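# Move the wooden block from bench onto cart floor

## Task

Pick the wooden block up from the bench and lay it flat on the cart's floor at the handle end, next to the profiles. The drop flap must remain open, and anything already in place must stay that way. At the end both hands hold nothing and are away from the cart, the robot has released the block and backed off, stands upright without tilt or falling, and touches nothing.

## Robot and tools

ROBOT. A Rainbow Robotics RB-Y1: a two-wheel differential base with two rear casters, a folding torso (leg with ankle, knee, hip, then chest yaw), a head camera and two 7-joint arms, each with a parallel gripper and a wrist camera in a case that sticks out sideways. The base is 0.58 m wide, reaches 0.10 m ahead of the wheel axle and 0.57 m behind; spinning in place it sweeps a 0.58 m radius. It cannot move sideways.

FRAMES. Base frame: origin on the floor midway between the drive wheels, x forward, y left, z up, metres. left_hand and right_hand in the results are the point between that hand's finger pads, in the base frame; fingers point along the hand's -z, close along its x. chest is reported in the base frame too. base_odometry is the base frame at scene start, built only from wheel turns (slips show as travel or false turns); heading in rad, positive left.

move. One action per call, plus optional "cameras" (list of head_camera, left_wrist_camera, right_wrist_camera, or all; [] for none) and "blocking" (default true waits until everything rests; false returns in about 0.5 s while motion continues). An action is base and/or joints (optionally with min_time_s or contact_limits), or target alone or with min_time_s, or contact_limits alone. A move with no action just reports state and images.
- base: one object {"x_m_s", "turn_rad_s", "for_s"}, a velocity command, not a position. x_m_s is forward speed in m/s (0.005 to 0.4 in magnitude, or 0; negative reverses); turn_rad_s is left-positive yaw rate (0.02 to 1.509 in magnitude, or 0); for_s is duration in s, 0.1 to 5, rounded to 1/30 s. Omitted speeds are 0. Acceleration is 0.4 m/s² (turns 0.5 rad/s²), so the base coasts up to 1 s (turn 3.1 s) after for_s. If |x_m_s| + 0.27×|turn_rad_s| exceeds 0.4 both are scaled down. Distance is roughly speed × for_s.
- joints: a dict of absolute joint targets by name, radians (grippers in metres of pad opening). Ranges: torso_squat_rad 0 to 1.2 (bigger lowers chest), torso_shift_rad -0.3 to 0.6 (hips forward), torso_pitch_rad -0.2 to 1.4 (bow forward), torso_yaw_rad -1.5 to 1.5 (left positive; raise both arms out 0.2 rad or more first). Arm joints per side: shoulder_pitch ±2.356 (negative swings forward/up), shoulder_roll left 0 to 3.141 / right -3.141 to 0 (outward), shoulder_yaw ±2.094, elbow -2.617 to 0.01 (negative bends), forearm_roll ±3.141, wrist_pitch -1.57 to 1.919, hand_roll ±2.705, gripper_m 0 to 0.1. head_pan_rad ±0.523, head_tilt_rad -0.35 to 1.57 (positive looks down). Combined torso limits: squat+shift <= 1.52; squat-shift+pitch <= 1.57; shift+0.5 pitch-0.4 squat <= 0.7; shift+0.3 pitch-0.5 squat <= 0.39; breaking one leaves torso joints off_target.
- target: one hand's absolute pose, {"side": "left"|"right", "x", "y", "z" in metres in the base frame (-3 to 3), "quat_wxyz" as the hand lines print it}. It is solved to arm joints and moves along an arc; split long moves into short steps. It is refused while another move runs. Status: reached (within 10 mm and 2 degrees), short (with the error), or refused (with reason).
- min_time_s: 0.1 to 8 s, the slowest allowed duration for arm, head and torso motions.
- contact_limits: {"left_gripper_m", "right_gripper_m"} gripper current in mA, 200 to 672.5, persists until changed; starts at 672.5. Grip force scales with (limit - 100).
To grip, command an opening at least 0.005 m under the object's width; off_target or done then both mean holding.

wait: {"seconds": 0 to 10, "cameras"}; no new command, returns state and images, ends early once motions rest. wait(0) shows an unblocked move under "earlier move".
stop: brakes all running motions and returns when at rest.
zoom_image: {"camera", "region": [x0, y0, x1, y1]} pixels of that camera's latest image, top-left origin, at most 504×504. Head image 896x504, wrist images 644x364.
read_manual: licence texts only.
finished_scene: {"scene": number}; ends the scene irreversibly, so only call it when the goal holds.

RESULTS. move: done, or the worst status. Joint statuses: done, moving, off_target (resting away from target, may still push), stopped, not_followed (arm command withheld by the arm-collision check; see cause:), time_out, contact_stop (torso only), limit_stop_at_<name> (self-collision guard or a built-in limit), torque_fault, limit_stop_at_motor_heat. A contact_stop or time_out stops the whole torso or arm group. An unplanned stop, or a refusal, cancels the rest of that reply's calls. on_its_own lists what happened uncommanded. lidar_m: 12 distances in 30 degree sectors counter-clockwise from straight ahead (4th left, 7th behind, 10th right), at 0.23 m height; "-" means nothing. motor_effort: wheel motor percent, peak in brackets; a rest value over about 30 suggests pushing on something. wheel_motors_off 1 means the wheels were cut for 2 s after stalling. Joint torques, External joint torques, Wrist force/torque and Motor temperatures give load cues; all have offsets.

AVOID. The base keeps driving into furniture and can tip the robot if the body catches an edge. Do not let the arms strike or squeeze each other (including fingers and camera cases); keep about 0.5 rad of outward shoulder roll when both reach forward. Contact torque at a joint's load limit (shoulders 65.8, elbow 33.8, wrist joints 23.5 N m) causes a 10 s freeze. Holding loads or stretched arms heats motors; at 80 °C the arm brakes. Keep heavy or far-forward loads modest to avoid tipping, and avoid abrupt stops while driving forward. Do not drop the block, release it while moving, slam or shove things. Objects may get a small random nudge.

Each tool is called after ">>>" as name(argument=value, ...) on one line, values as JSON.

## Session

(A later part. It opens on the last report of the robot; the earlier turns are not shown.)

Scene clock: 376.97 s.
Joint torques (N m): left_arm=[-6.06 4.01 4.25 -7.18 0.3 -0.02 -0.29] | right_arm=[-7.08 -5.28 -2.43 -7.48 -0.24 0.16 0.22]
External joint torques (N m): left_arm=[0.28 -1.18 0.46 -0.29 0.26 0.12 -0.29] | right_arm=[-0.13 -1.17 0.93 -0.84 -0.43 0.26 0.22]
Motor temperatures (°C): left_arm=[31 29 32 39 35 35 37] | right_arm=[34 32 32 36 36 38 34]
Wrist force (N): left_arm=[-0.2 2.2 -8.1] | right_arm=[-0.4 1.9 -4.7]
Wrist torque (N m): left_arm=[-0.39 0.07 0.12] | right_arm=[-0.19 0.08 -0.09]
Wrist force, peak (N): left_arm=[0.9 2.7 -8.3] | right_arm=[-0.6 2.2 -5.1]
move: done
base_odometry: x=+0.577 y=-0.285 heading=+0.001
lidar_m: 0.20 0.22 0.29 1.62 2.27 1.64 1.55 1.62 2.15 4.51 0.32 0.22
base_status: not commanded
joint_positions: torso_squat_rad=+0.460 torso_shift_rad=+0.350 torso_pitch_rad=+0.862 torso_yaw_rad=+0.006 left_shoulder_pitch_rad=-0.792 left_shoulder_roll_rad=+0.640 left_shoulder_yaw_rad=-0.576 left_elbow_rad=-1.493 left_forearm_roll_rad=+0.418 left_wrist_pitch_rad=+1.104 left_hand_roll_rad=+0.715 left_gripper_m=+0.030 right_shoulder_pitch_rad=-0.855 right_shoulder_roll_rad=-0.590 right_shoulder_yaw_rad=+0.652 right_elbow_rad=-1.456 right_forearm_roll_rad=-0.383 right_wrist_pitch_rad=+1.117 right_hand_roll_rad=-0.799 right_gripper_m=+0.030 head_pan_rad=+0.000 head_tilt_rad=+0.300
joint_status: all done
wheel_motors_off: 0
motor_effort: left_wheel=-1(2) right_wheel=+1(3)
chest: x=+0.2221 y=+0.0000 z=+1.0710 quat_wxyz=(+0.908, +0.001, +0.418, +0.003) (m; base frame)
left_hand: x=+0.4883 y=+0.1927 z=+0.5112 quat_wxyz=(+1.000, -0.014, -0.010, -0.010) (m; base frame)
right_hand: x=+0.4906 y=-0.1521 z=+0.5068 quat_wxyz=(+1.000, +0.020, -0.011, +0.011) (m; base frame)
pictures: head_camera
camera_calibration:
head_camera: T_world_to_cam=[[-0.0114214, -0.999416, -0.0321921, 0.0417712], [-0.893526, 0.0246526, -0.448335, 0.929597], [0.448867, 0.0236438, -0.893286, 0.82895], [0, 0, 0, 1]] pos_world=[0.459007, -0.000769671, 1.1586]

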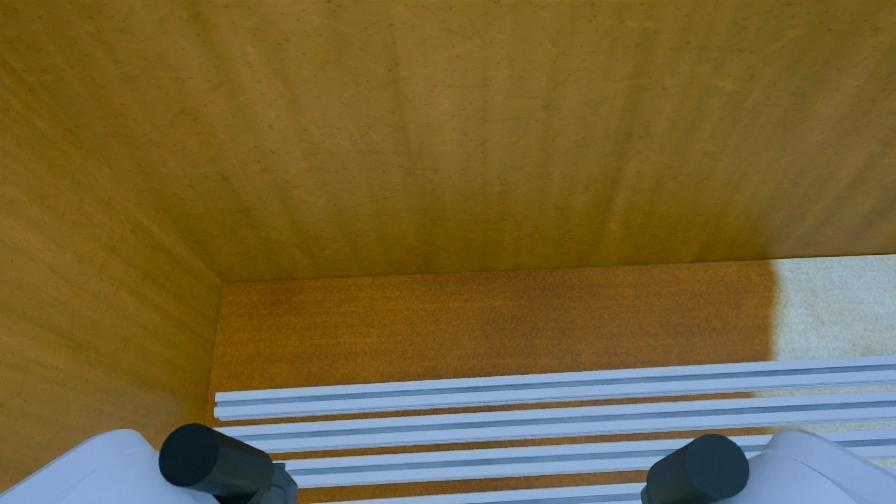

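>>> move(joints={"torso_squat_rad":0.22,"torso_shift_rad":0.32,"torso_pitch_rad":0.5875,"left_forearm_roll_rad":0.611,"left_wrist_pitch_rad":1.311,"left_hand_roll_rad":0.675,"right_forearm_roll_rad":-0.593,"right_wrist_pitch_rad":1.310,"right_hand_roll_rad":-0.755,"head_tilt_rad":0.7}, min_time_s=2, cameras=[])

>>> move(joints={"torso_squat_rad":0.1,"torso_shift_rad":0.28,"torso_pitch_rad":0.4}, min_time_s=1.5)

>>> move(base={"x_m_s":-0.2,"for_s":3.0})

Scene clock: 381.10 s.
Joint torques (N m): left_arm=[-10.52 5.14 6.31 -6.98 0.27 -0.01 -0.38] | right_arm=[-12.41 -6.05 -3.88 -7.56 -0.21 0.09 0.14]
External joint torques (N m): left_arm=[1.16 -1.31 0.59 -0.07 0.22 0.13 -0.38] | right_arm=[-0.2 -0.56 1.37 -0.97 -0.41 0.19 0.14]
Motor temperatures (°C): left_arm=[31 29 32 39 35 35 37] | right_arm=[34 32 32 35 36 38 34]
Wrist force (N): left_arm=[0.6 2.4 -7.4] | right_arm=[-0.3 2.4 -4.8]
Wrist torque (N m): left_arm=[-0.38 0.19 0.11] | right_arm=[-0.21 0.05 -0.09]
Wrist force, peak (N): left_arm=[0.3 1.3 -8.8] | right_arm=[-0.1 2.8 -5.1]
move: done
base_odometry: x=+0.577 y=-0.285 heading=+0.001
lidar_m: 0.20 0.22 0.30 1.60 2.28 1.63 1.54 1.62 2.16 4.49 0.32 0.23
base_status: not commanded
joint_positions: torso_squat_rad=+0.220 torso_shift_rad=+0.320 torso_pitch_rad=+0.587 torso_yaw_rad=+0.006 left_shoulder_pitch_rad=-0.792 left_shoulder_roll_rad=+0.640 left_shoulder_yaw_rad=-0.576 left_elbow_rad=-1.493 left_forearm_roll_rad=+0.611 left_wrist_pitch_rad=+1.311 left_hand_roll_rad=+0.675 left_gripper_m=+0.030 right_shoulder_pitch_rad=-0.855 right_shoulder_roll_rad=-0.590 right_shoulder_yaw_rad=+0.652 right_elbow_rad=-1.456 right_forearm_roll_rad=-0.593 right_wrist_pitch_rad=+1.310 right_hand_roll_rad=-0.755 right_gripper_m=+0.030 head_pan_rad=+0.000 head_tilt_rad=+0.700
joint_status: all done
wheel_motors_off: 0
motor_effort: left_wheel=-1(3) right_wheel=+2(3)
chest: x=+0.1583 y=+0.0000 z=+1.1865 quat_wxyz=(+0.957, +0.001, +0.290, +0.003) (m; base frame)
left_hand: x=+0.5044 y=+0.1918 z=+0.7103 quat_wxyz=(+1.000, -0.016, -0.010, +0.000) (m; base frame)
right_hand: x=+0.5075 y=-0.1517 z=+0.7065 quat_wxyz=(+1.000, +0.021, -0.010, +0.002) (m; base frame)
pictures: none
No camera images: "cameras" was empty.

Scene clock: 382.90 s.
Joint torques (N m): left_arm=[-14.19 5.83 7.6 -6.95 0.11 -0.41 -0.44] | right_arm=[-16.11 -6.7 -5.13 -7.46 0.05 -0.2 0.16]
External joint torques (N m): left_arm=[1 -1.3 0.61 -0.13 0.29 0.03 -0.43] | right_arm=[-0.47 -0.41 1.36 -1.01 -0.39 0.16 0.15]
Motor temperatures (°C): left_arm=[31 29 32 39 35 34 37] | right_arm=[34 32 32 35 36 38 34]
Wrist force (N): left_arm=[-1.0 2.1 -7.4] | right_arm=[-1.8 2.3 -4.3]
Wrist torque (N m): left_arm=[-0.38 0.10 0.06] | right_arm=[-0.24 -0.04 -0.10]
Wrist force, peak (N): left_arm=[-0.6 2.0 -8.6] | right_arm=[-0.2 2.5 -5.2]
move: done
base_odometry: x=+0.577 y=-0.285 heading=+0.001
lidar_m: 0.20 0.21 0.29 1.63 2.30 1.64 1.55 1.62 2.15 4.49 0.32 0.23
base_status: not commanded
joint_positions: torso_squat_rad=+0.100 torso_shift_rad=+0.280 torso_pitch_rad=+0.400 torso_yaw_rad=+0.006 left_shoulder_pitch_rad=-0.792 left_shoulder_roll_rad=+0.640 left_shoulder_yaw_rad=-0.576 left_elbow_rad=-1.493 left_forearm_roll_rad=+0.611 left_wrist_pitch_rad=+1.311 left_hand_roll_rad=+0.675 left_gripper_m=+0.030 right_shoulder_pitch_rad=-0.855 right_shoulder_roll_rad=-0.590 right_shoulder_yaw_rad=+0.652 right_elbow_rad=-1.456 right_forearm_roll_rad=-0.593 right_wrist_pitch_rad=+1.310 right_hand_roll_rad=-0.755 right_gripper_m=+0.030 head_pan_rad=+0.000 head_tilt_rad=+0.700
joint_status: all done
wheel_motors_off: 0
motor_effort: left_wheel=-1(3) right_wheel=+2(3)
chest: x=+0.0849 y=+0.0000 z=+1.2349 quat_wxyz=(+0.980, +0.001, +0.199, +0.003) (m; base frame)
left_hand: x=+0.5137 y=+0.1919 z=+0.8315 quat_wxyz=(+0.994, -0.016, -0.104, -0.001) (m; base frame)
right_hand: x=+0.5175 y=-0.1517 z=+0.8284 quat_wxyz=(+0.994, +0.021, -0.104, +0.004) (m; base frame)
pictures: head_camera, left_wrist_camera, right_wrist_camera
camera_calibration:
head_camera: T_world_to_cam=[[-0.00804604, -0.999489, -0.0309412, 0.0442632], [-0.863789, 0.0225359, -0.50335, 0.919747], [0.50379, 0.0226767, -0.863528, 1.07101], [0, 0, 0, 1]] pos_world=[0.25526, -0.000773554, 1.38917]
left_wrist_camera: T_world_to_cam=[[0.980085, 0.0273559, 0.196684, -0.672831], [-0.0726898, -0.872299, 0.48354, -0.168299], [0.184795, -0.488207, -0.852939, 0.780485], [0, 0, 0, 1]] pos_world=[0.502968, 0.252637, 0.87942]
right_wrist_camera: T_world_to_cam=[[-0.971886, -0.0314995, -0.233334, 0.690176], [-0.152565, 0.839069, 0.522195, -0.199286], [0.179335, 0.543113, -0.820285, 0.741331], [0, 0, 0, 1]] pos_world=[0.507422, -0.213672, 0.873211]

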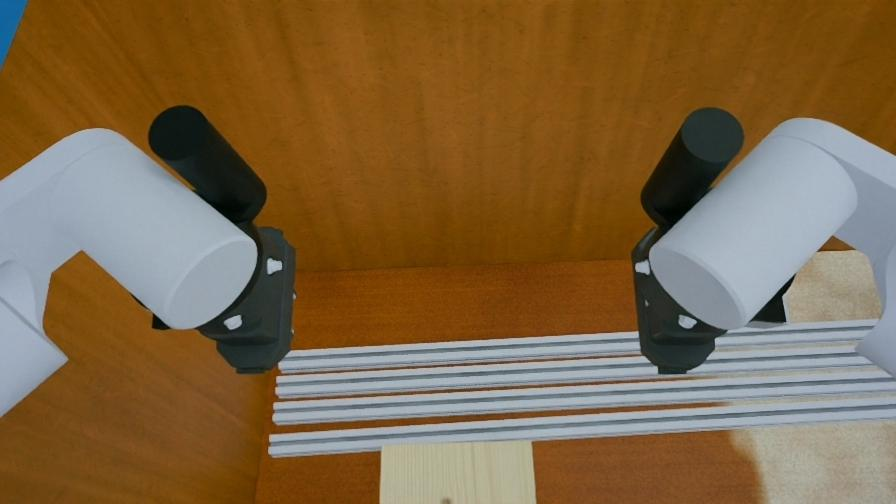

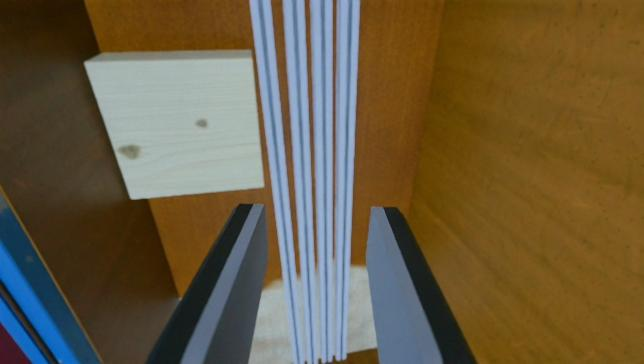

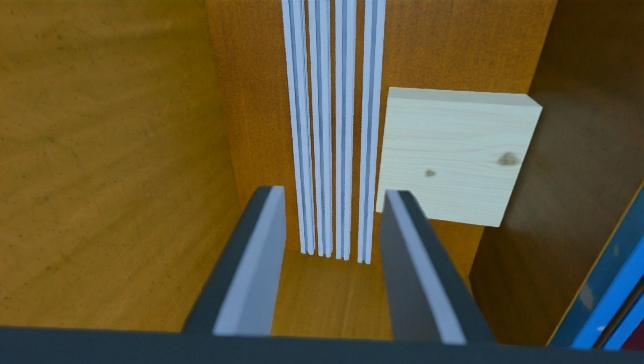

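Scene clock: 386.77 s.
Joint torques (N m): left_arm=[-14.32 5.64 7.6 -6.93 -0.09 -0.52 -0.35] | right_arm=[-16.18 -7.43 -5.54 -7.24 0.26 -0.25 0.13]
External joint torques (N m): left_arm=[0.88 -1.49 0.62 -0.11 0.09 -0.08 -0.34] | right_arm=[-0.53 -1.14 0.95 -0.79 -0.18 0.11 0.12]
Motor temperatures (°C): left_arm=[31 29 32 39 35 34 37] | right_arm=[34 31 32 35 36 38 34]
Wrist force (N): left_arm=[-1.3 2.1 -7.9] | right_arm=[-0.9 2.2 -4.2]
Wrist torque (N m): left_arm=[-0.42 0.02 0.11] | right_arm=[-0.23 0.10 -0.06]
Wrist force, peak (N): left_arm=[-0.9 2.7 -8.4] | right_arm=[-1.5 2.4 -4.9]
move: done
base_odometry: x=-0.023 y=-0.286 heading=+0.000
lidar_m: 0.82 0.83 1.84 4.31 1.42 1.00 0.95 1.01 1.34 3.33 1.20 0.86
base_status: done (sent for 3 of 3 s)
joint_positions: torso_squat_rad=+0.100 torso_shift_rad=+0.280 torso_pitch_rad=+0.400 torso_yaw_rad=+0.006 left_shoulder_pitch_rad=-0.792 left_shoulder_roll_rad=+0.640 left_shoulder_yaw_rad=-0.576 left_elbow_rad=-1.493 left_forearm_roll_rad=+0.611 left_wrist_pitch_rad=+1.311 left_hand_roll_rad=+0.675 left_gripper_m=+0.030 right_shoulder_pitch_rad=-0.855 right_shoulder_roll_rad=-0.590 right_shoulder_yaw_rad=+0.652 right_elbow_rad=-1.456 right_forearm_roll_rad=-0.593 right_wrist_pitch_rad=+1.310 right_hand_roll_rad=-0.755 right_gripper_m=+0.030 head_pan_rad=+0.000 head_tilt_rad=+0.700
joint_status: not commanded
wheel_motors_off: 0
motor_effort: left_wheel=-15(26) right_wheel=+16(31)
chest: x=+0.0849 y=+0.0000 z=+1.2349 quat_wxyz=(+0.980, +0.001, +0.199, +0.003) (m; base frame)
left_hand: x=+0.5137 y=+0.1919 z=+0.8315 quat_wxyz=(+0.994, -0.016, -0.104, -0.001) (m; base frame)
right_hand: x=+0.5174 y=-0.1517 z=+0.8284 quat_wxyz=(+0.994, +0.021, -0.104, +0.004) (m; base frame)
pictures: head_camera, left_wrist_camera, right_wrist_camera
camera_calibration:
head_camera: T_world_to_cam=[[-0.00804729, -0.999489, -0.0309419, 0.0443645], [-0.863745, 0.0225393, -0.503426, 0.919837], [0.503866, 0.0226747, -0.863484, 1.07092], [0, 0, 0, 1]] pos_world=[0.25526, -0.000673539, 1.38917]
left_wrist_camera: T_world_to_cam=[[0.980085, 0.0273559, 0.196684, -0.672831], [-0.0726898, -0.872299, 0.48354, -0.168299], [0.184795, -0.488207, -0.852939, 0.780485], [0, 0, 0, 1]] pos_world=[0.502968, 0.252637, 0.87942]
right_wrist_camera: T_world_to_cam=[[-0.97189, -0.0316346, -0.233302, 0.690121], [-0.152646, 0.839104, 0.522115, -0.199167], [0.179247, 0.543051, -0.820345, 0.741415], [0, 0, 0, 1]] pos_world=[0.507422, -0.213673, 0.873211]

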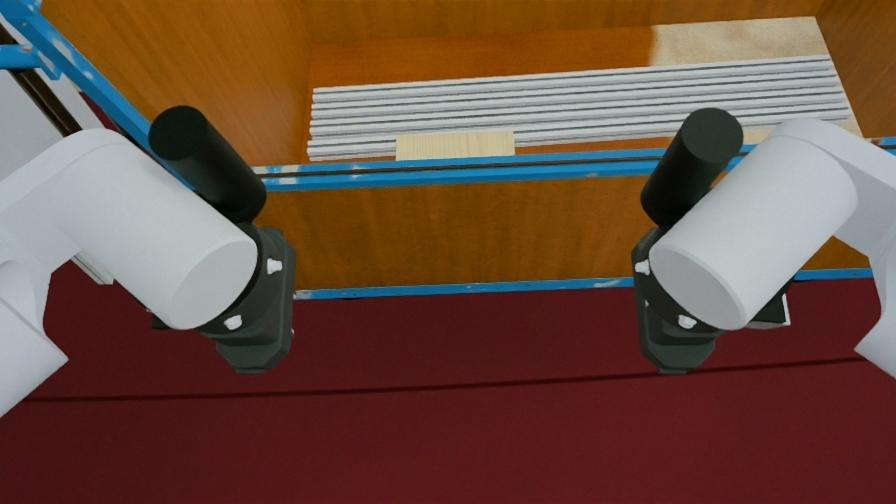

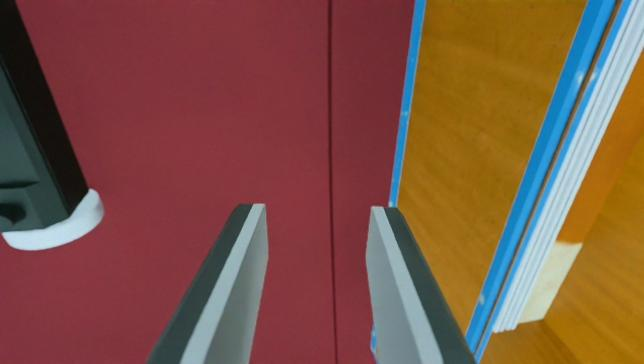

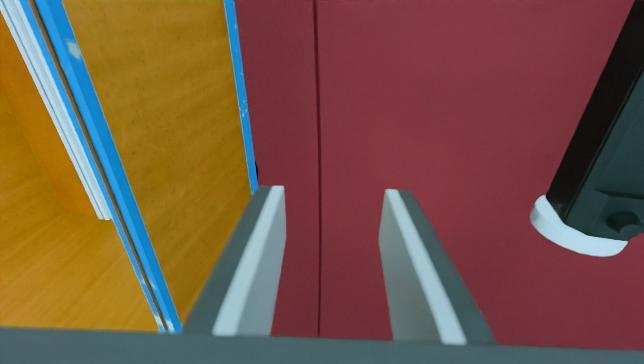

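>>> move(joints={"torso_shift_rad":0.0,"torso_pitch_rad":0.0}, min_time_s=1.5, cameras=["head_camera"])

>>> finished_scene(scene=2)

Scene clock: 390.60 s.
Joint torques (N m): left_arm=[-19.27 6.4 9.87 -5.91 -0.49 -1.01 -0.39] | right_arm=[-21.73 -7.76 -7.29 -6.15 0.73 -0.79 0.25]
External joint torques (N m): left_arm=[1.5 -1.32 1.06 -0.05 0.13 -0.03 -0.36] | right_arm=[-0.73 -0.53 1.02 -0.73 -0.17 0.07 0.22]
Motor temperatures (°C): left_arm=[31 29 32 38 35 34 37] | right_arm=[34 31 32 34 36 38 34]
Wrist force (N): left_arm=[-2.7 1.7 -6.6] | right_arm=[-3.1 1.8 -3.7]
Wrist torque (N m): left_arm=[-0.32 -0.02 0.16] | right_arm=[-0.24 -0.06 -0.09]
Wrist force, peak (N): left_arm=[-0.4 2.2 -8.7] | right_arm=[-1.4 2.3 -5.0]
move: done
base_odometry: x=-0.023 y=-0.286 heading=+0.000
lidar_m: 0.80 0.85 1.85 4.32 1.41 1.01 0.95 1.01 1.34 3.35 1.20 0.85
base_status: not commanded
joint_positions: torso_squat_rad=+0.100 torso_shift_rad=+0.000 torso_pitch_rad=+0.000 torso_yaw_rad=+0.006 left_shoulder_pitch_rad=-0.792 left_shoulder_roll_rad=+0.640 left_shoulder_yaw_rad=-0.576 left_elbow_rad=-1.493 left_forearm_roll_rad=+0.611 left_wrist_pitch_rad=+1.311 left_hand_roll_rad=+0.675 left_gripper_m=+0.030 right_shoulder_pitch_rad=-0.855 right_shoulder_roll_rad=-0.590 right_shoulder_yaw_rad=+0.652 right_elbow_rad=-1.456 right_forearm_roll_rad=-0.593 right_wrist_pitch_rad=+1.310 right_hand_roll_rad=-0.755 right_gripper_m=+0.030 head_pan_rad=+0.000 head_tilt_rad=+0.700
joint_status: all done
wheel_motors_off: 0
motor_effort: left_wheel=-16(19) right_wheel=+20(22)
chest: x=-0.2280 y=+0.0000 z=+1.2864 quat_wxyz=(+1.000, +0.000, +0.000, +0.003) (m; base frame)
left_hand: x=+0.3240 y=+0.1919 z=+1.0819 quat_wxyz=(+0.954, -0.016, -0.299, -0.005) (m; base frame)
right_hand: x=+0.3286 y=-0.1517 z=+1.0805 quat_wxyz=(+0.954, +0.019, -0.299, +0.008) (m; base frame)
pictures: head_camera
camera_calibration:
head_camera: T_world_to_cam=[[0.00469631, -0.999491, -0.0315509, 0.0471088], [-0.599584, 0.0224362, -0.799997, 1.11728], [0.800298, 0.0226745, -0.599174, 1.00073], [0, 0, 0, 1]] pos_world=[-0.131197, -0.000673846, 1.49492]

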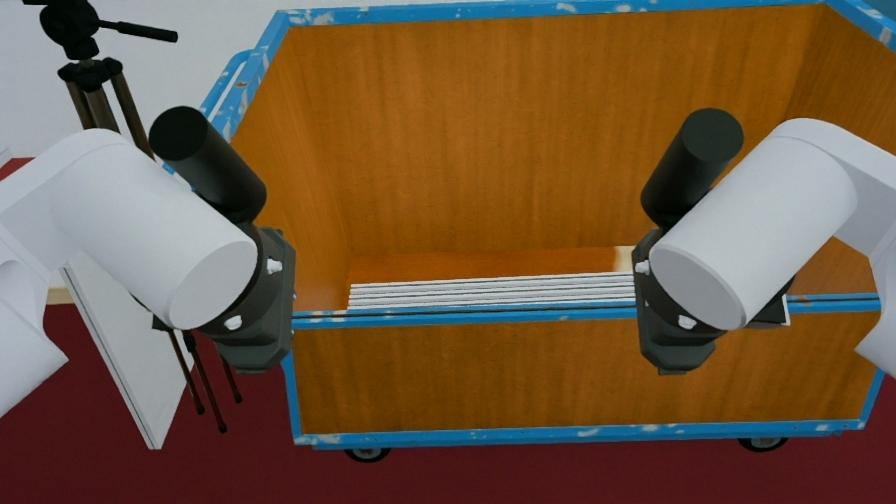

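The scene is finished: the task was done.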